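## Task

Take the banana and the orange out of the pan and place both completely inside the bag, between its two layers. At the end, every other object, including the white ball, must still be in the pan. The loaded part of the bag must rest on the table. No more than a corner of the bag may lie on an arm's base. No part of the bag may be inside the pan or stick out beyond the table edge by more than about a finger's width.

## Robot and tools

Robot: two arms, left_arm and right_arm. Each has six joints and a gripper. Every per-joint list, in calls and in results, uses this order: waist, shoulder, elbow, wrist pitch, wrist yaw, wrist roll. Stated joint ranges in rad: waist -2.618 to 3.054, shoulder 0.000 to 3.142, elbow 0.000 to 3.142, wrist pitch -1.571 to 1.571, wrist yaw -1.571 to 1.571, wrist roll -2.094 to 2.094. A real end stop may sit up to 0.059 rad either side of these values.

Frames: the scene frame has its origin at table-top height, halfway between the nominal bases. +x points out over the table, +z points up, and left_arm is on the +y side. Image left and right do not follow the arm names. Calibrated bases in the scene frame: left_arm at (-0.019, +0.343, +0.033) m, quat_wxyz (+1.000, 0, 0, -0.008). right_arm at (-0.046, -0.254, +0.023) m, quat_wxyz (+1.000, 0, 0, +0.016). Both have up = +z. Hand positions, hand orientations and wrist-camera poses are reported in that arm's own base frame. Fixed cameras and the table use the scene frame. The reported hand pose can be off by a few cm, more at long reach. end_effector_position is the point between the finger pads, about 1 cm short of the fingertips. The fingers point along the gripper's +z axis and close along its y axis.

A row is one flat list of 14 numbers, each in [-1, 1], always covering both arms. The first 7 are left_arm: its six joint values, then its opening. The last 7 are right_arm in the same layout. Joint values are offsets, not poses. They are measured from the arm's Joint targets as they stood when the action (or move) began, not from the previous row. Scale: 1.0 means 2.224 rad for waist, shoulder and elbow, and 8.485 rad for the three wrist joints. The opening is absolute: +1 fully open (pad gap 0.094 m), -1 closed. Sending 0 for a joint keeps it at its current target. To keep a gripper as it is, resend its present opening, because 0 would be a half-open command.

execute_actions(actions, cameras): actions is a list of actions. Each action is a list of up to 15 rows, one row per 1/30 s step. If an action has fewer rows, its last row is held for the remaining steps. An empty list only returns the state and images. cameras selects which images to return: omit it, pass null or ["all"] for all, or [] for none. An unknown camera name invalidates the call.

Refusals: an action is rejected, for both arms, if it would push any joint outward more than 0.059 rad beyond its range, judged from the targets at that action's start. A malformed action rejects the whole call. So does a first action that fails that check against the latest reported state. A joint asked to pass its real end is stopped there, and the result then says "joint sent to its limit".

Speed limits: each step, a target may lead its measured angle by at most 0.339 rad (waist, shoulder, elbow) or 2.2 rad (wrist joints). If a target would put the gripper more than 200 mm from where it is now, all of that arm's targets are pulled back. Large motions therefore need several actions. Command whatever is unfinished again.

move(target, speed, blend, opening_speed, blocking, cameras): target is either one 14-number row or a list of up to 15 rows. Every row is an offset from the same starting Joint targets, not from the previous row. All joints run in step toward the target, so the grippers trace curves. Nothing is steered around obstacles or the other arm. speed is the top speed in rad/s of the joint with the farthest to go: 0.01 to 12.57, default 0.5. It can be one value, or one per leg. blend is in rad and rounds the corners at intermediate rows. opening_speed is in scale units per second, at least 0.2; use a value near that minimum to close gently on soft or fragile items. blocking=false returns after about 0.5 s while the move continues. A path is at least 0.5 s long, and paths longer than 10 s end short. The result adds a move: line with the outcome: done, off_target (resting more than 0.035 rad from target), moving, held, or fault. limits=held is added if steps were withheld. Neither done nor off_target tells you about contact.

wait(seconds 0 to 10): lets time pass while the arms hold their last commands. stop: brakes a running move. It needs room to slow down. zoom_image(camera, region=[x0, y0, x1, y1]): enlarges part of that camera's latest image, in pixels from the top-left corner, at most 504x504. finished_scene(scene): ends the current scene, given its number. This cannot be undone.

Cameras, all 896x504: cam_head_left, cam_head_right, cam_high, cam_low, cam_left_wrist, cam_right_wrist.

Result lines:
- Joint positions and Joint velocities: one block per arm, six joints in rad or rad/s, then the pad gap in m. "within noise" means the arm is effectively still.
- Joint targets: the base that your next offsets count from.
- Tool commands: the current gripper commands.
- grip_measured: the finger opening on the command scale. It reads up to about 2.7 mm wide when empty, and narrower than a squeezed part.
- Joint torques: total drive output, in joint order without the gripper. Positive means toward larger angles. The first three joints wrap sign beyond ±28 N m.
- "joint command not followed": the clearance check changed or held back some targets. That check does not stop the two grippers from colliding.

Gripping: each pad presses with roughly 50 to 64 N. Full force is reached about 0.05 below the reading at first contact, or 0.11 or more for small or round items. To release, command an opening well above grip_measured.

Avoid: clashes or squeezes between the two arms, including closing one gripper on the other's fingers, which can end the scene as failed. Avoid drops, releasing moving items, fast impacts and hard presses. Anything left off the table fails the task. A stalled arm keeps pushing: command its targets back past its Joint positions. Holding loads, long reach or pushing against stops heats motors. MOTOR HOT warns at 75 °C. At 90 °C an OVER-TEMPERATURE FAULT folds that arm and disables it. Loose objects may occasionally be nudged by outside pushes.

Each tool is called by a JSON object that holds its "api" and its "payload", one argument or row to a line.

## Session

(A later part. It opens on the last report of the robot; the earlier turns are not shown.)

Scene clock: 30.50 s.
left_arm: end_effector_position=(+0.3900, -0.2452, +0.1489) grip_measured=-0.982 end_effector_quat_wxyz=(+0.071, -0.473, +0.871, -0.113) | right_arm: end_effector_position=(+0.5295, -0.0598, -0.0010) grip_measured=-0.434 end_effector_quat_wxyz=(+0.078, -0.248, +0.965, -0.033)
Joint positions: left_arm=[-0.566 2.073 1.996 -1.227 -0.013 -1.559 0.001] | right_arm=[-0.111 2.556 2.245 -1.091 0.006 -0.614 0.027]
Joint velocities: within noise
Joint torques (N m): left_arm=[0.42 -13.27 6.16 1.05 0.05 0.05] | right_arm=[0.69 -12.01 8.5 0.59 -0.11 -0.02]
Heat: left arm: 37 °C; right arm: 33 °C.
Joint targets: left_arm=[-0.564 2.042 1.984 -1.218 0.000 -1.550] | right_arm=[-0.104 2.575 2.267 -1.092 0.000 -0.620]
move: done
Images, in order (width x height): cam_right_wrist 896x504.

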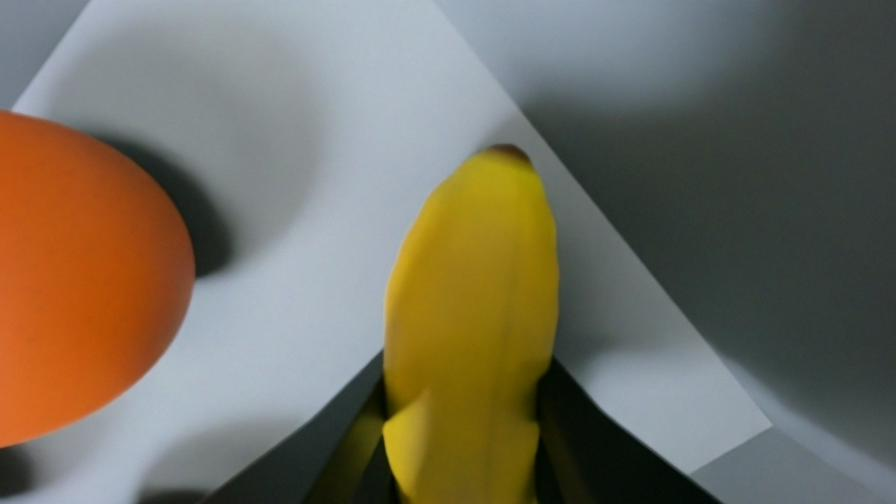

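{"api": "move", "payload": {
  "target": [
    [0,0,0,0,0,0,-1,0,0,0,0,0,0,-0.65],
    [0,0,0,0,0,0,-1,0,-0.1259,-0.0634,0.0073,0,0,-0.65],
    [0,0,0,0,0,0,-1,0,-0.7082,-0.5697,0.0226,0,0,-0.65],
    [0,0,0,0,0,0,-1,0.3705,-0.7082,-0.5697,0.0226,-0.0236,-0.112,-0.65]
  ],
  "speed": [0.5,0.4,0.9,0.8],
  "blend": [0,0.05,0.1,0]
}}

Scene clock: 35.53 s.
left_arm: end_effector_position=(+0.3900, -0.2452, +0.1489) grip_measured=-0.982 end_effector_quat_wxyz=(+0.071, -0.473, +0.871, -0.113) | right_arm: end_effector_position=(+0.1840, +0.2018, +0.2013) grip_measured=-0.440 end_effector_quat_wxyz=(-0.324, +0.870, -0.369, +0.049)
Joint positions: left_arm=[-0.566 2.073 1.996 -1.227 -0.013 -1.559 0.001] | right_arm=[0.713 1.01 1.003 -0.918 -0.188 -1.563 0.026]
Joint velocities: within noise
Joint torques (N m): left_arm=[0.42 -13.27 6.17 1.04 0.06 0.06] | right_arm=[0.73 -2.99 6.64 1.52 -0.24 0.01]
Heat: left arm: 39 °C; right arm: 34 °C.
Joint targets: left_arm=[-0.564 2.042 1.984 -1.218 0.000 -1.550] | right_arm=[0.721 1.000 1.000 -0.901 -0.200 -1.571]
move: done

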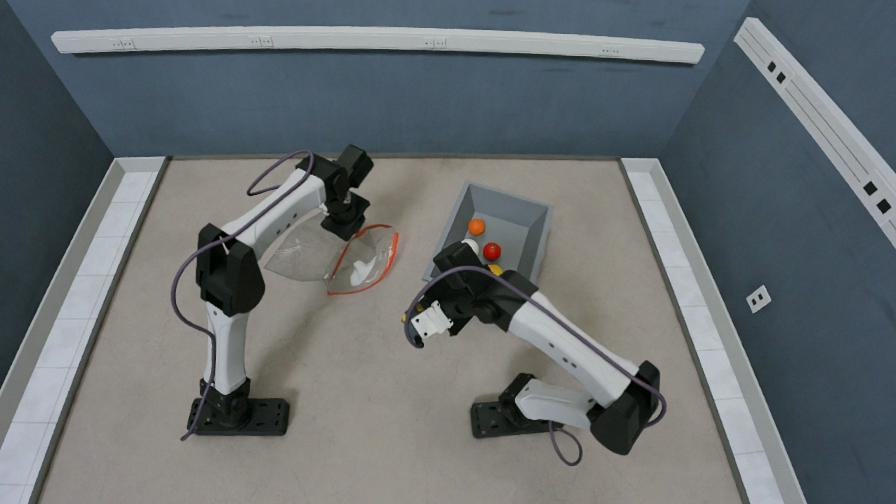

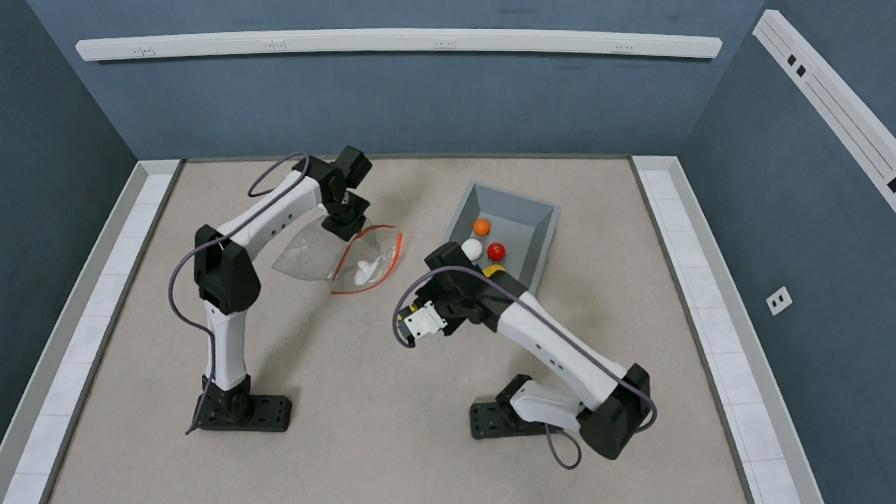

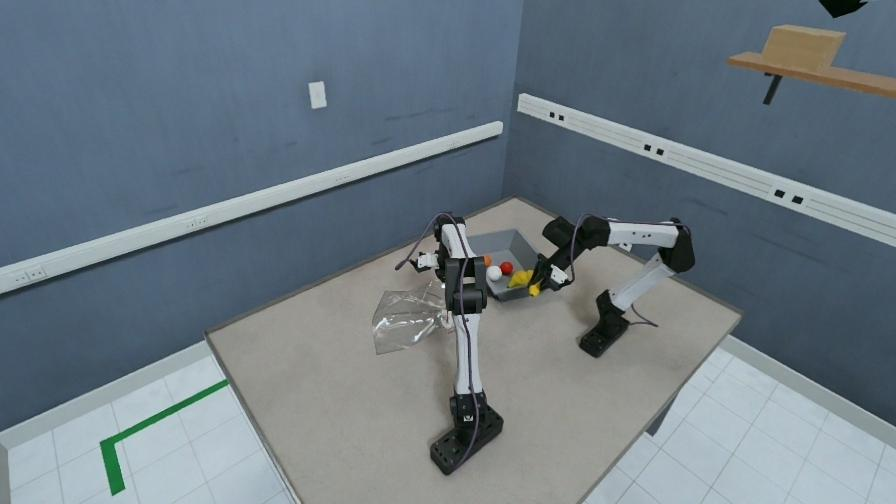

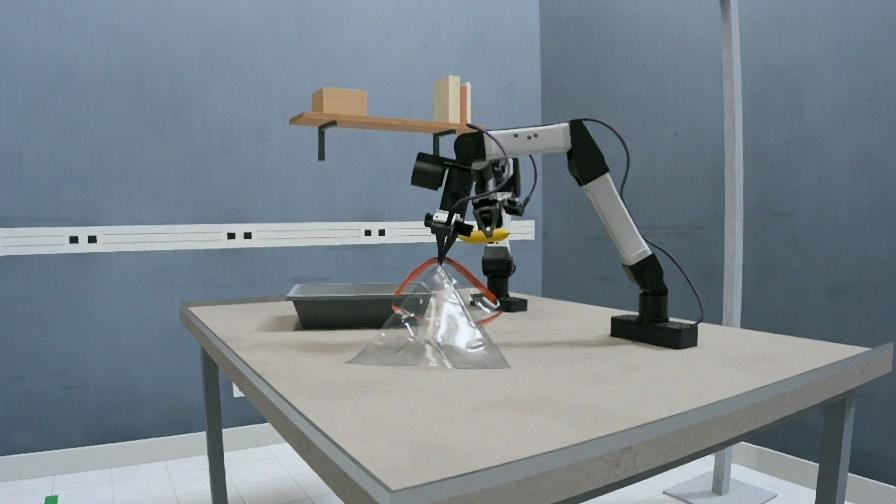

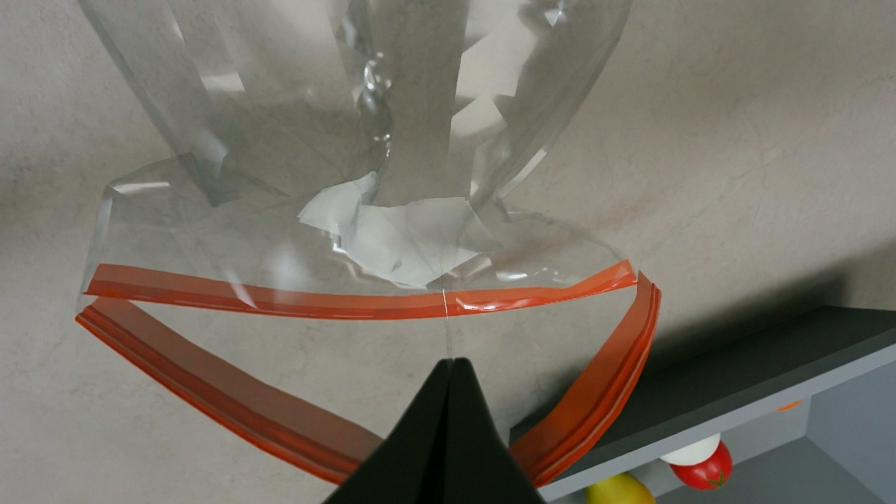

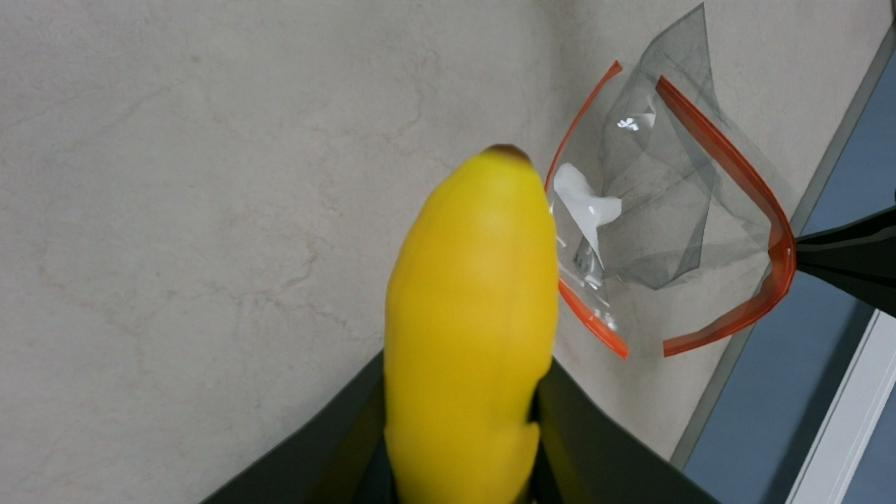

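{"api": "move", "payload": {
  "target": [0,0,0,0,0,0,-1,-0.0679,0.2158,-0.1133,0.11,0.0059,0,-0.65],
  "speed": 0.6,
  "cameras": ["cam_right_wrist","cam_left_wrist","cam_head_left"]
}}

Scene clock: 50.73 s.
left_arm: end_effector_position=(+0.3900, -0.2452, +0.1489) grip_measured=-0.982 end_effector_quat_wxyz=(+0.071, -0.473, +0.871, -0.113) | right_arm: end_effector_position=(+0.3224, +0.2413, +0.0992) grip_measured=-0.440 end_effector_quat_wxyz=(-0.399, +0.811, -0.407, +0.134)
Joint positions: left_arm=[-0.566 2.073 1.996 -1.227 -0.013 -1.559 0.001] | right_arm=[0.575 1.473 0.749 0.011 -0.158 -1.565 0.026]
Joint velocities: within noise
Joint torques (N m): left_arm=[0.42 -13.27 6.12 1.04 0.05 0.06] | right_arm=[-0.57 -5.16 6.64 1.81 -0.05 0.04]
Heat: left arm: 44 °C; right arm: 32 °C.
Joint targets: left_arm=[-0.564 2.042 1.984 -1.218 0.000 -1.550] | right_arm=[0.569 1.480 0.748 0.033 -0.150 -1.571]
move: done
Images, in order (width x height): cam_head_left 896x504, cam_left_wrist 896x504, cam_right_wrist 896x504.

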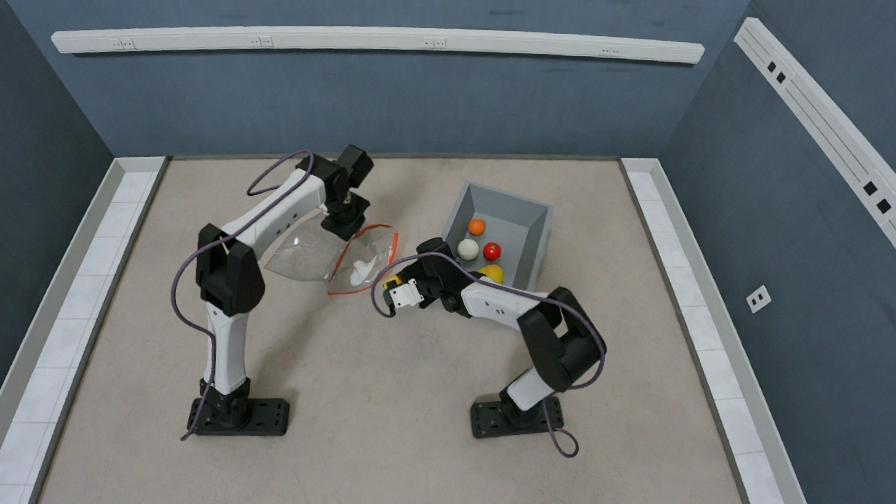

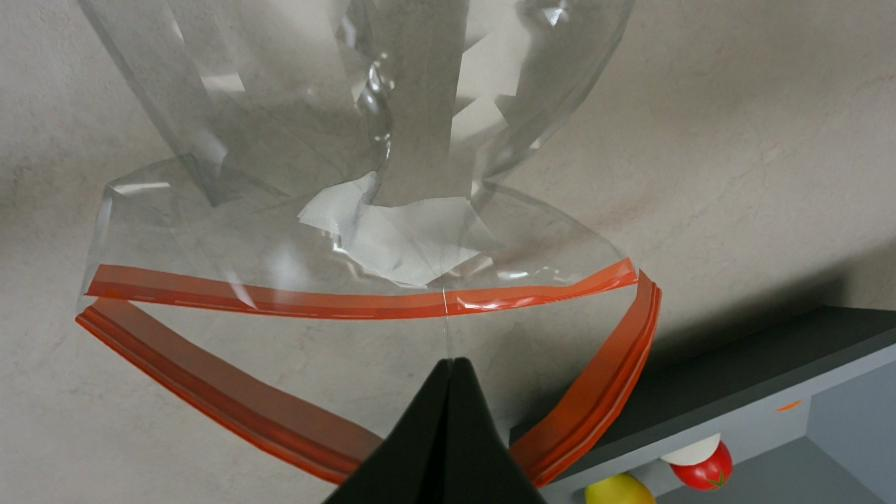

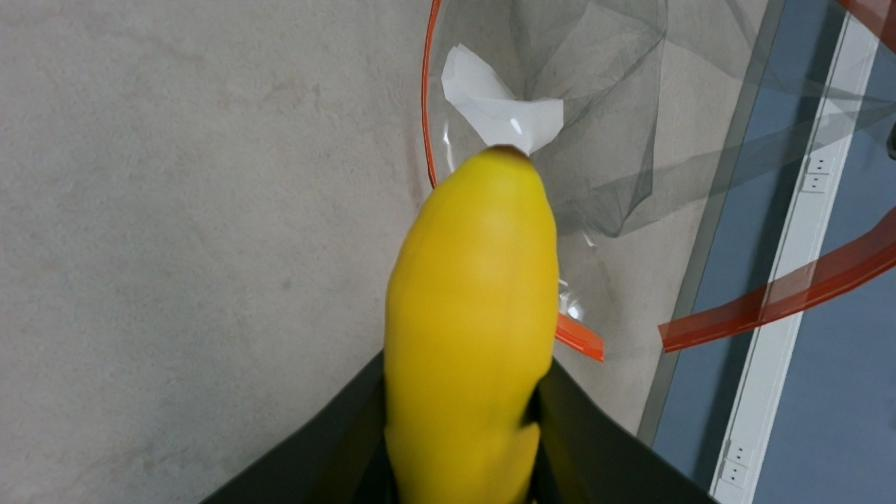

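{"api": "move", "payload": {
  "target": [0,0,0,0,0,0,-1,0.0441,0.237,0.2343,0.0006,0,0,-0.65],
  "speed": 0.4,
  "cameras": ["cam_right_wrist","cam_left_wrist","cam_low"]
}}

{"api": "zoom_image", "payload": {
  "camera": "cam_low",
  "region": [300, 220, 560, 400]
}}

Scene clock: 52.67 s.
left_arm: end_effector_position=(+0.3900, -0.2452, +0.1489) grip_measured=-0.982 end_effector_quat_wxyz=(+0.071, -0.473, +0.871, -0.113) | right_arm: end_effector_position=(+0.4010, +0.3465, +0.0658) grip_measured=-0.440 end_effector_quat_wxyz=(-0.396, +0.831, -0.374, +0.112)
Joint positions: left_arm=[-0.566 2.073 1.996 -1.227 -0.013 -1.559 0.001] | right_arm=[0.662 1.997 1.239 0.023 -0.157 -1.565 0.026]
Joint velocities: within noise
Joint torques (N m): left_arm=[0.43 -13.29 6.16 1.05 0.05 0.05] | right_arm=[0.8 -9.2 9.32 1.73 -0.06 0.04]
Heat: left arm: 45 °C; right arm: 32 °C.
Joint targets: left_arm=[-0.564 2.042 1.984 -1.218 0.000 -1.550] | right_arm=[0.667 2.007 1.269 0.038 -0.150 -1.570]
move: done
Images, in order (width x height): cam_low 896x504, cam_left_wrist 896x504, cam_right_wrist 896x504.

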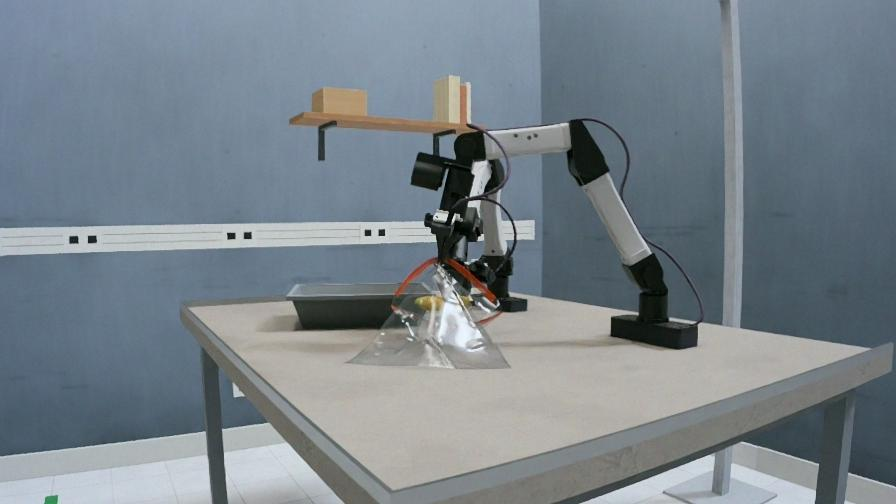

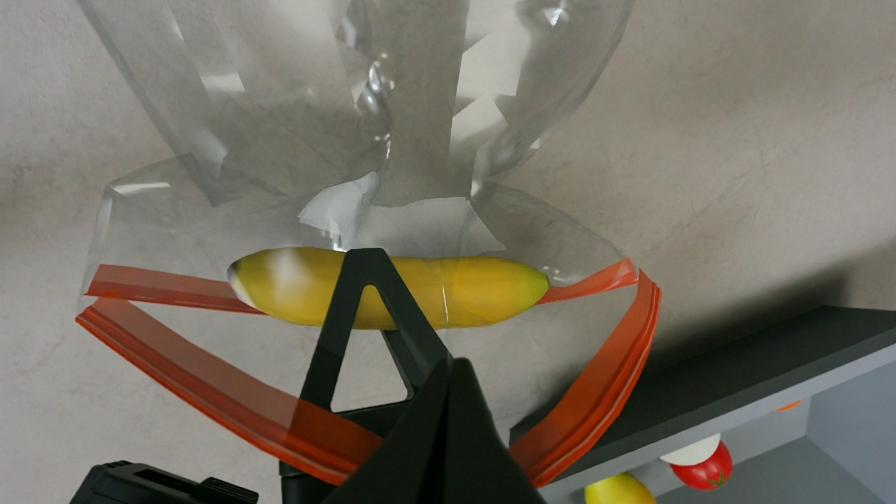

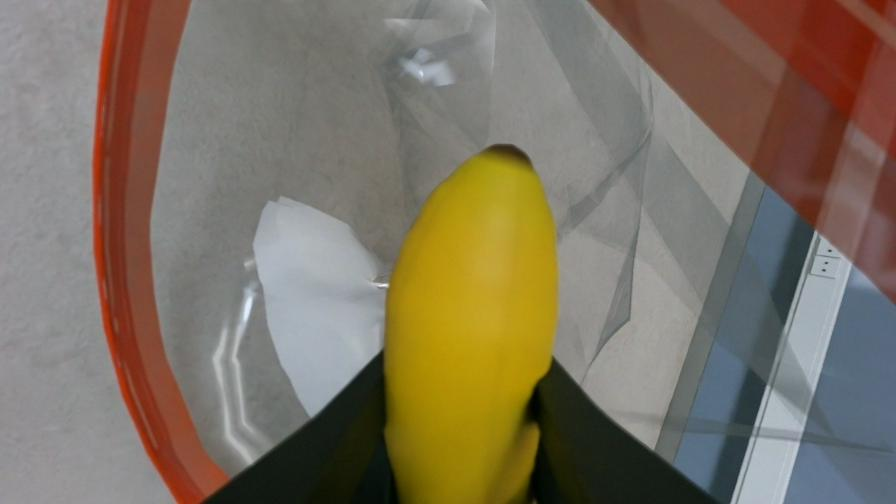

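Scaled by 1.938 from the camera's 896x504 image, which has a finer 1280x720 frame.

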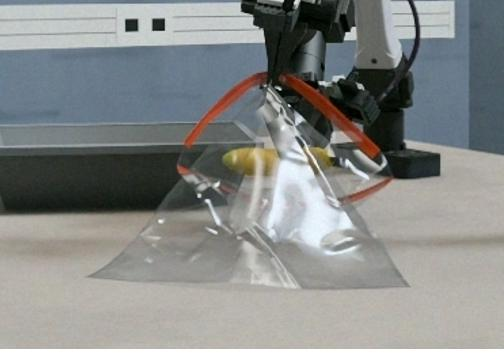

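{"api": "move", "payload": {
  "target": [0,0,0,0,0,0,-1,0.0058,0.0868,0.0148,0.0189,0,0,-0.65],
  "speed": 0.25,
  "cameras": ["cam_right_wrist","cam_left_wrist","cam_low"]
}}

{"api": "zoom_image", "payload": {
  "camera": "cam_low",
  "region": [300, 220, 560, 400]
}}

Scene clock: 53.53 s.
left_arm: end_effector_position=(+0.3900, -0.2452, +0.1489) grip_measured=-0.982 end_effector_quat_wxyz=(+0.071, -0.473, +0.871, -0.113) | right_arm: end_effector_position=(+0.4027, +0.3479, +0.0569) grip_measured=-0.440 end_effector_quat_wxyz=(-0.391, +0.833, -0.375, +0.110)
Joint positions: left_arm=[-0.566 2.073 1.996 -1.227 -0.013 -1.559 0.001] | right_arm=[0.662 2.023 1.247 0.032 -0.157 -1.565 0.026]
Joint velocities: within noise
Joint torques (N m): left_arm=[0.4 -13.29 6.16 1.04 0.06 0.06] | right_arm=[0.03 -10.66 6.72 1.63 -0.12 0.1]
Heat: left arm: 45 °C; right arm: 33 °C.
Joint targets: left_arm=[-0.564 2.042 1.984 -1.218 0.000 -1.550] | right_arm=[0.662 2.019 1.249 0.038 -0.157 -1.565]
move: held (right_arm; a check stopped the path); limits=held; right_arm: the shoulder is farthest, 0.177 rad from its target
joint command not followed: on one or more control steps a check withheld the commanded joint targets of the right arm, and it was not sent them on those steps.
cause: the commanded joint targets, or the way to them, would bring a part of the robot too close to another arm (this arm's wrist (the part past the wrist pitch) and the left arm's fingers).
Images, in order (width x height): cam_low 896x504, cam_left_wrist 896x504, cam_right_wrist 896x504.

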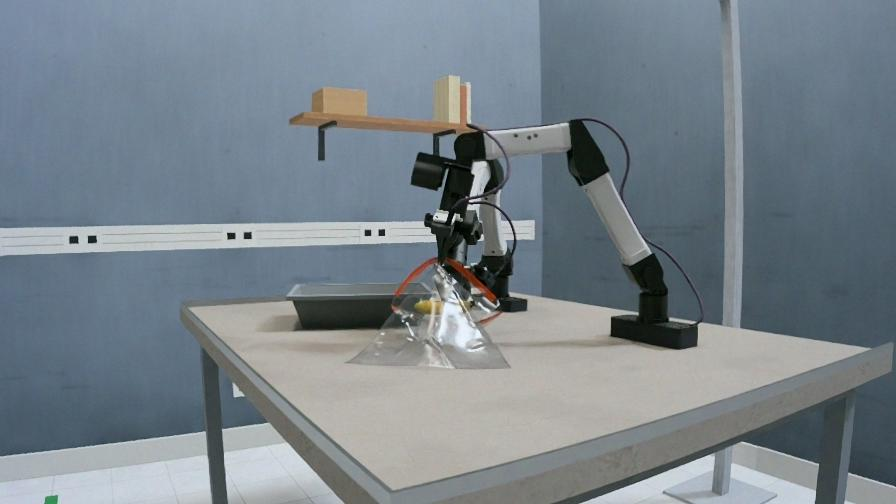

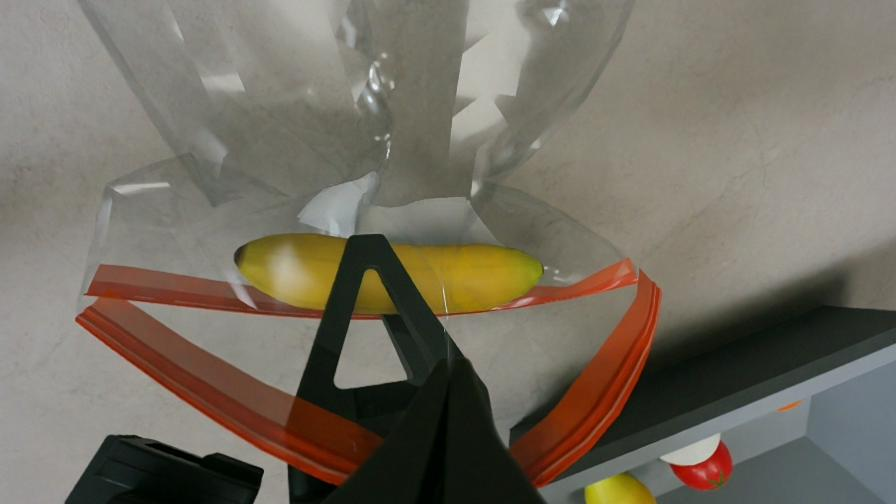

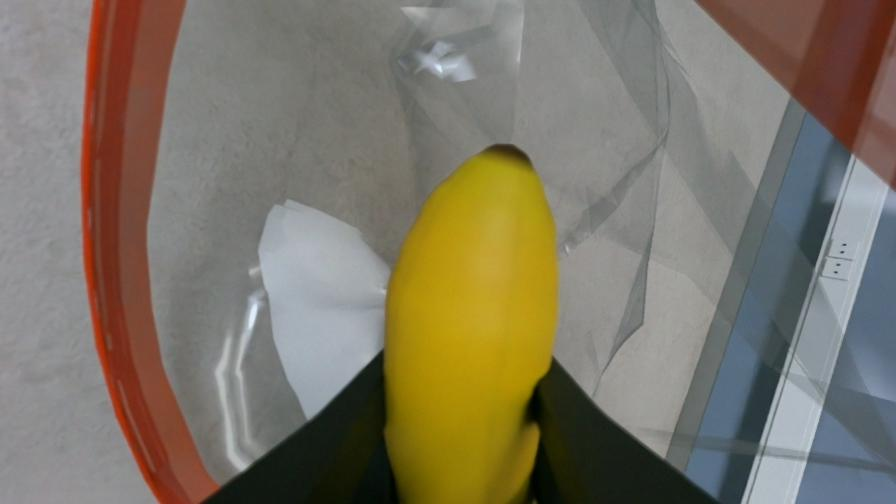

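Scaled by 1.938 from the camera's 896x504 image, which has a finer 1280x720 frame.

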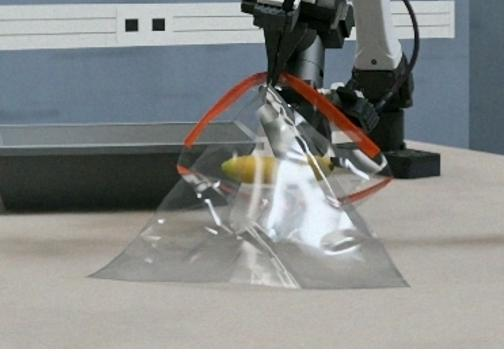

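{"api": "move", "payload": {
  "target": [
    [0,0,0,0,0,0,-1,0.0054,0.0337,-0.1178,0.073,0,0,-0.65],
    [0,0,0,0,0,0,-1,0.0171,0.0845,-0.0378,0.0653,0,0,-0.65]
  ],
  "speed": 0.35,
  "cameras": ["cam_right_wrist","cam_left_wrist","cam_low"]
}}

{"api": "zoom_image", "payload": {
  "camera": "cam_low",
  "region": [300, 220, 560, 400]
}}

Scene clock: 56.90 s.
left_arm: end_effector_position=(+0.3900, -0.2452, +0.1489) grip_measured=-0.982 end_effector_quat_wxyz=(+0.071, -0.473, +0.871, -0.113) | right_arm: end_effector_position=(+0.4170, +0.3823, +0.0354) grip_measured=-0.440 end_effector_quat_wxyz=(-0.503, +0.785, -0.325, +0.160)
Joint positions: left_arm=[-0.566 2.073 1.996 -1.227 -0.013 -1.559 0.001] | right_arm=[0.694 2.193 1.14 0.587 -0.157 -1.565 0.026]
Joint velocities: within noise
Joint torques (N m): left_arm=[0.4 -13.27 6.13 1.04 0.06 0.06] | right_arm=[0.62 -9.63 8.14 1.82 -0.1 0.11]
Heat: left arm: 46 °C; right arm: 33 °C.
Joint targets: left_arm=[-0.564 2.042 1.984 -1.218 0.000 -1.550] | right_arm=[0.700 2.207 1.165 0.592 -0.157 -1.565]
move: done
Images, in order (width x height): cam_low 896x504, cam_left_wrist 896x504, cam_right_wrist 896x504.

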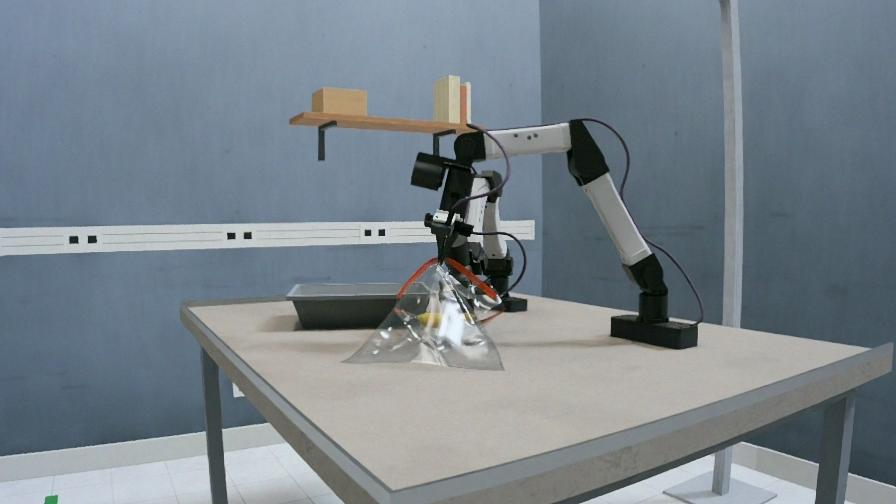

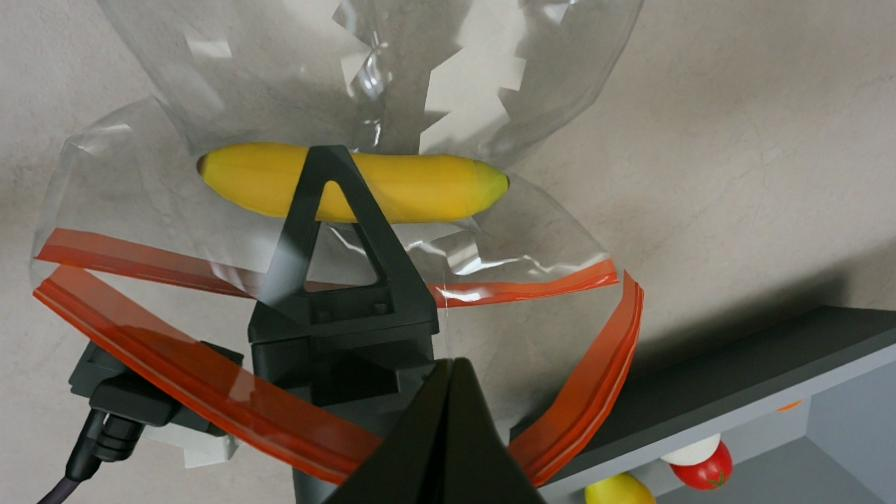

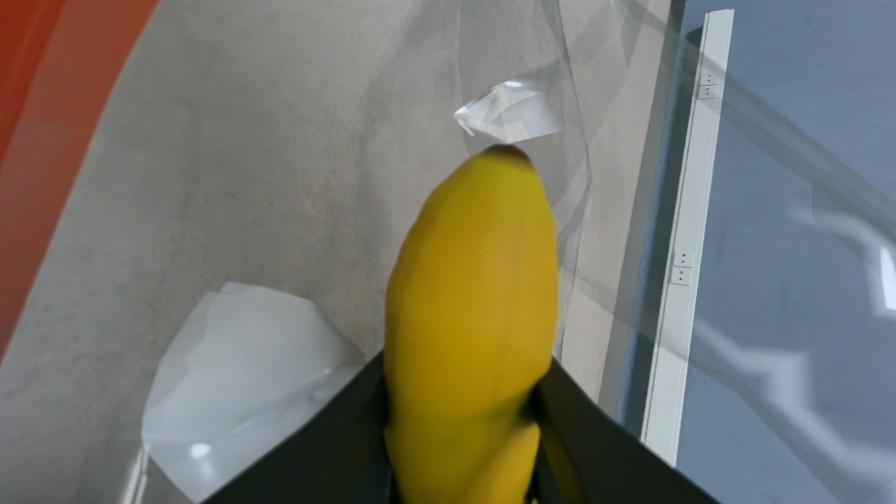

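Scaled by 1.938 from the camera's 896x504 image, which has a finer 1280x720 frame.

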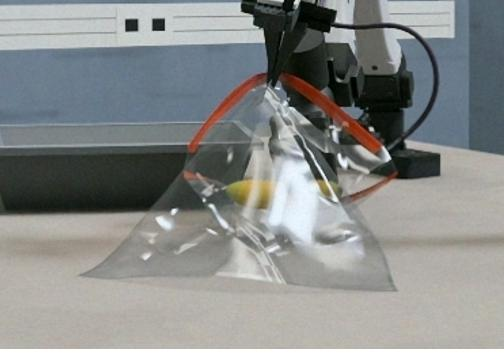

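{"api": "move", "payload": {
  "target": [
    [0,0,0,0,0,0,-1,0.0022,0.0576,0.0315,0.0068,0,0,-0.65],
    [0,0,0,0,0,0,-1,0.0022,0.0576,0.0315,0.0068,0,0,0.0]
  ],
  "speed": 0.2,
  "opening_speed": 0.5,
  "cameras": ["cam_right_wrist","cam_left_wrist","cam_low"]
}}

Scene clock: 59.83 s.
left_arm: end_effector_position=(+0.3900, -0.2452, +0.1489) grip_measured=-0.982 end_effector_quat_wxyz=(+0.071, -0.473, +0.871, -0.113) | right_arm: end_effector_position=(+0.4317, +0.3971, +0.0155) grip_measured=-0.002 end_effector_quat_wxyz=(-0.517, +0.777, -0.319, +0.166)
Joint positions: left_arm=[-0.566 2.073 1.996 -1.227 -0.013 -1.559 0.001] | right_arm=[0.698 2.316 1.219 0.667 -0.157 -1.565 0.047]
Joint velocities: within noise
Joint torques (N m): left_arm=[0.43 -13.26 6.16 1.04 0.06 0.06] | right_arm=[0.75 -9.88 7.12 1.66 -0.09 0.11]
Heat: left arm: 47 °C; right arm: 34 °C.
Joint targets: left_arm=[-0.564 2.042 1.984 -1.218 0.000 -1.550] | right_arm=[0.705 2.335 1.235 0.650 -0.157 -1.565]
move: done
Images, in order (width x height): cam_low 896x504, cam_left_wrist 896x504, cam_right_wrist 896x504.

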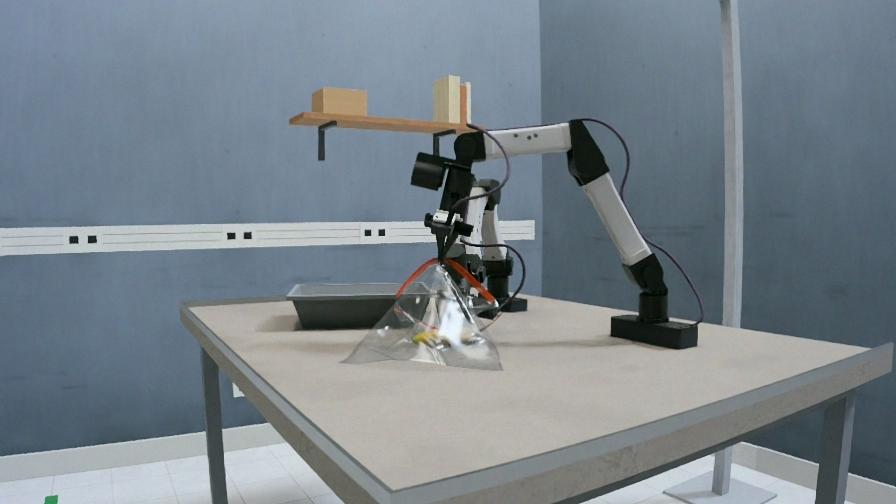

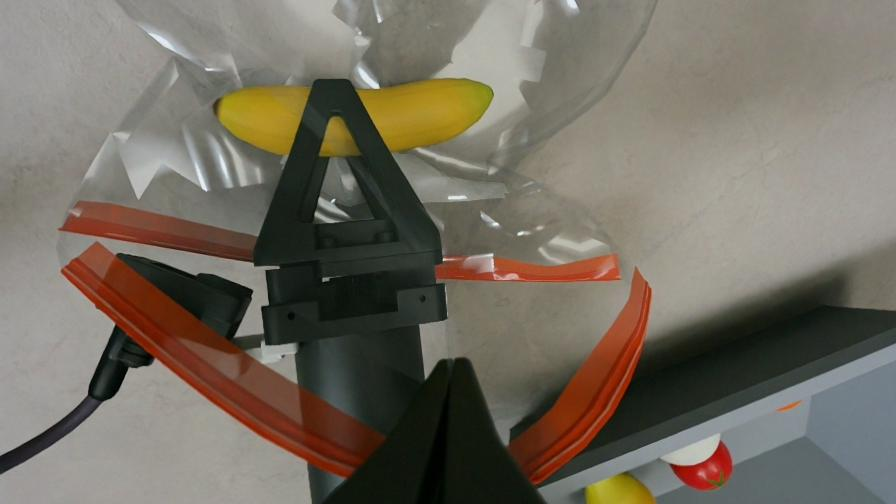

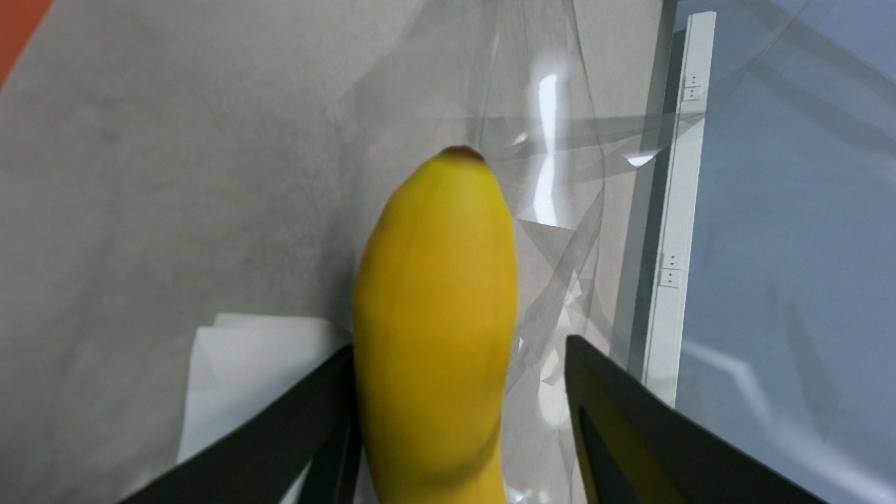

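{"api": "move", "payload": {
  "target": [
    [0,0,0,0,0,0,-1,-0.0135,-0.0854,-0.1147,0.0077,0,0,0.0],
    [0,0,0,0,0,0,-1,-0.0612,-0.3845,-0.219,-0.0728,0,0,0.0]
  ],
  "speed": 0.4,
  "blend": 0.02,
  "cameras": ["cam_right_wrist","cam_left_wrist"]
}}

Scene clock: 63.33 s.
left_arm: end_effector_position=(+0.3900, -0.2452, +0.1489) grip_measured=-0.982 end_effector_quat_wxyz=(+0.071, -0.473, +0.871, -0.113) | right_arm: end_effector_position=(+0.3255, +0.2433, +0.0913) grip_measured=-0.001 end_effector_quat_wxyz=(-0.394, +0.813, -0.408, +0.131)
Joint positions: left_arm=[-0.566 2.073 1.996 -1.227 -0.013 -1.559 0.001] | right_arm=[0.576 1.507 0.753 0.031 -0.157 -1.565 0.047]
Joint velocities: within noise
Joint torques (N m): left_arm=[0.39 -13.26 6.16 1.04 0.05 0.05] | right_arm=[-0.64 -8.32 6.16 1.58 -0.12 0.1]
Heat: left arm: 47 °C; right arm: 35 °C.
Joint targets: left_arm=[-0.564 2.042 1.984 -1.218 0.000 -1.550] | right_arm=[0.569 1.480 0.748 0.032 -0.157 -1.565]
move: done
Images, in order (width x height): cam_left_wrist 896x504, cam_right_wrist 896x504.

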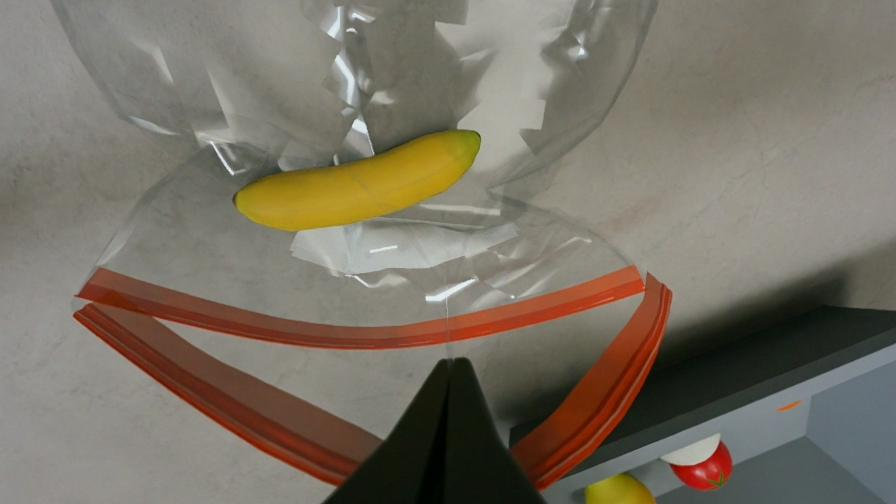

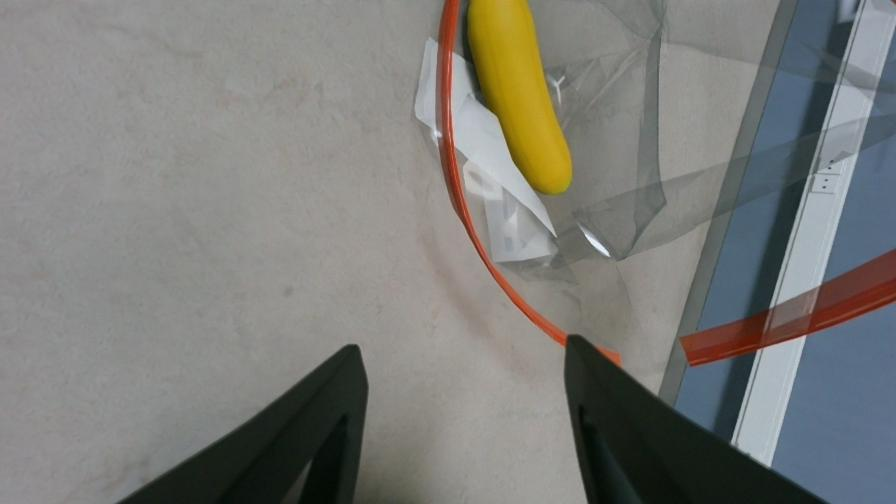

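{"api": "move", "payload": {
  "target": [
    [0,0,0,0,0,0,-1,0,-0.2158,0.1133,-0.1098,0.0185,0,0.5],
    [0,0,0,0,0,0,-1,-0.2419,-0.2158,0.1133,-0.1098,0.0185,0.4107,0.6],
    [0,0,0,0,0,0,-1,-0.2419,0.3665,0.6196,-0.1252,0.0185,0.4107,0.6]
  ],
  "speed": [0.9,2.0,0.9],
  "blend": [0.1,0.1,0],
  "cameras": ["cam_right_wrist","cam_head_right"]
}}

Scene clock: 70.63 s.
left_arm: end_effector_position=(+0.3901, -0.2453, +0.1490) grip_measured=-0.982 end_effector_quat_wxyz=(+0.071, -0.473, +0.871, -0.113) | right_arm: end_effector_position=(+0.5305, +0.0216, +0.0928) grip_measured=+0.599 end_effector_quat_wxyz=(+0.095, +0.793, +0.583, +0.147)
Joint positions: left_arm=[-0.566 2.073 1.996 -1.227 -0.013 -1.559 0.001] | right_arm=[0.038 2.292 2.099 -1.026 -0.007 1.914 0.075]
Joint velocities: within noise
Joint torques (N m): left_arm=[0.42 -13.23 6.13 1.03 0.05 0.06] | right_arm=[-0.72 -12.08 9.09 0.81 0.08 0.1]
Heat: left arm: 49 °C; right arm: 35 °C.
Joint targets: left_arm=[-0.564 2.042 1.984 -1.218 0.000 -1.550] | right_arm=[0.031 2.295 2.126 -1.030 0.000 1.920]
move: done; blend cut to 0 rad at target 2
Images, in order (width x height): cam_head_right 896x504, cam_right_wrist 896x504.

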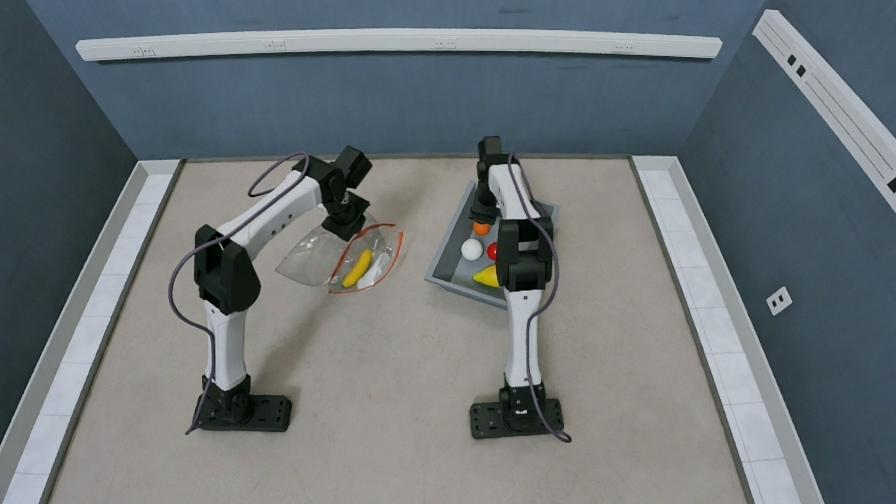

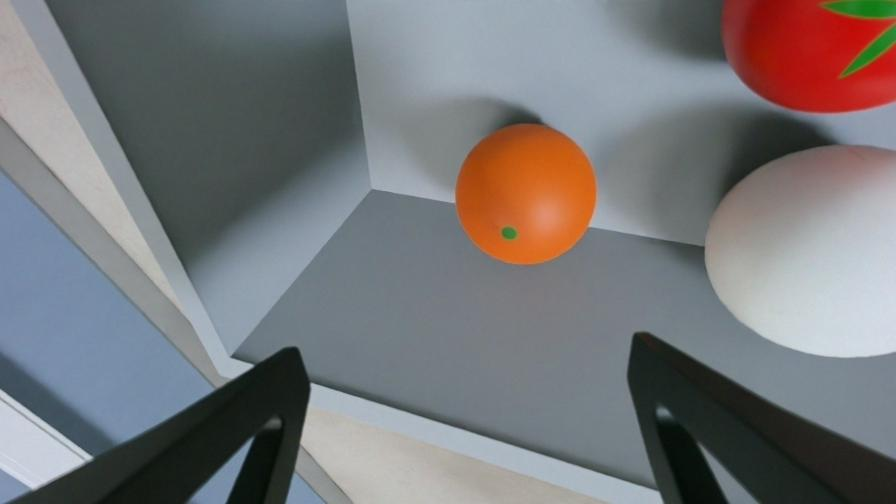

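{"api": "move", "payload": {
  "target": [0,0,0,0,0,0,-1,-0.005,0.12,0.105,-0.02,0,0,0.6],
  "speed": 0.3,
  "cameras": ["cam_right_wrist","cam_head_right"]
}}

Scene clock: 73.63 s.
left_arm: end_effector_position=(+0.3901, -0.2453, +0.1490) grip_measured=-0.982 end_effector_quat_wxyz=(+0.071, -0.473, +0.871, -0.113) | right_arm: end_effector_position=(+0.5304, +0.0151, +0.0235) grip_measured=+0.599 end_effector_quat_wxyz=(+0.042, +0.807, +0.585, +0.068)
Joint positions: left_arm=[-0.566 2.073 1.996 -1.227 -0.013 -1.559 0.001] | right_arm=[0.026 2.551 2.333 -1.193 -0.007 1.914 0.075]
Joint velocities: within noise
Joint torques (N m): left_arm=[0.4 -13.26 6.13 1.04 0.06 0.06] | right_arm=[-0.57 -12.53 8.84 0.47 0.09 0.11]
Heat: left arm: 49 °C; right arm: 36 °C.
Joint targets: left_arm=[-0.564 2.042 1.984 -1.218 0.000 -1.550] | right_arm=[0.020 2.562 2.359 -1.200 0.000 1.920]
move: done
Images, in order (width x height): cam_head_right 896x504, cam_right_wrist 896x504.

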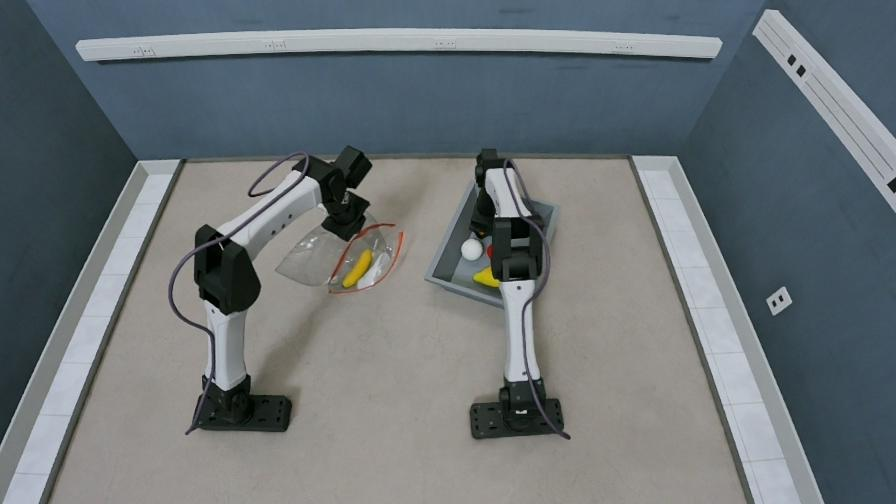

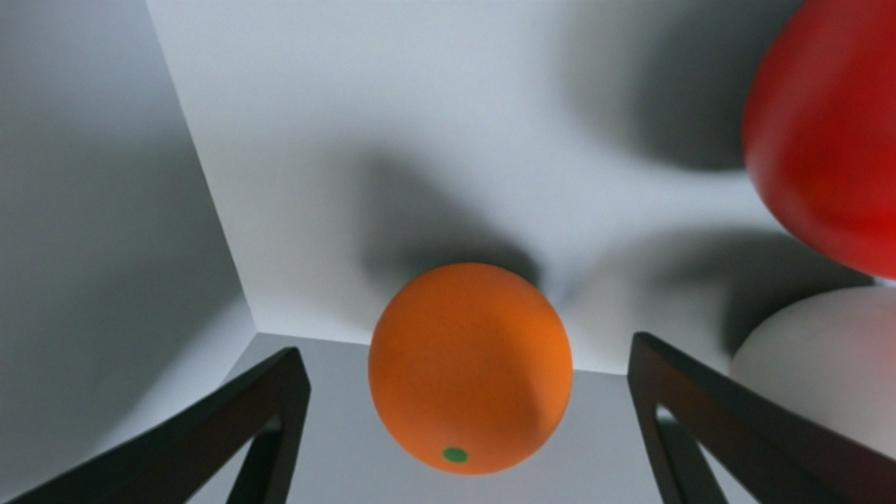

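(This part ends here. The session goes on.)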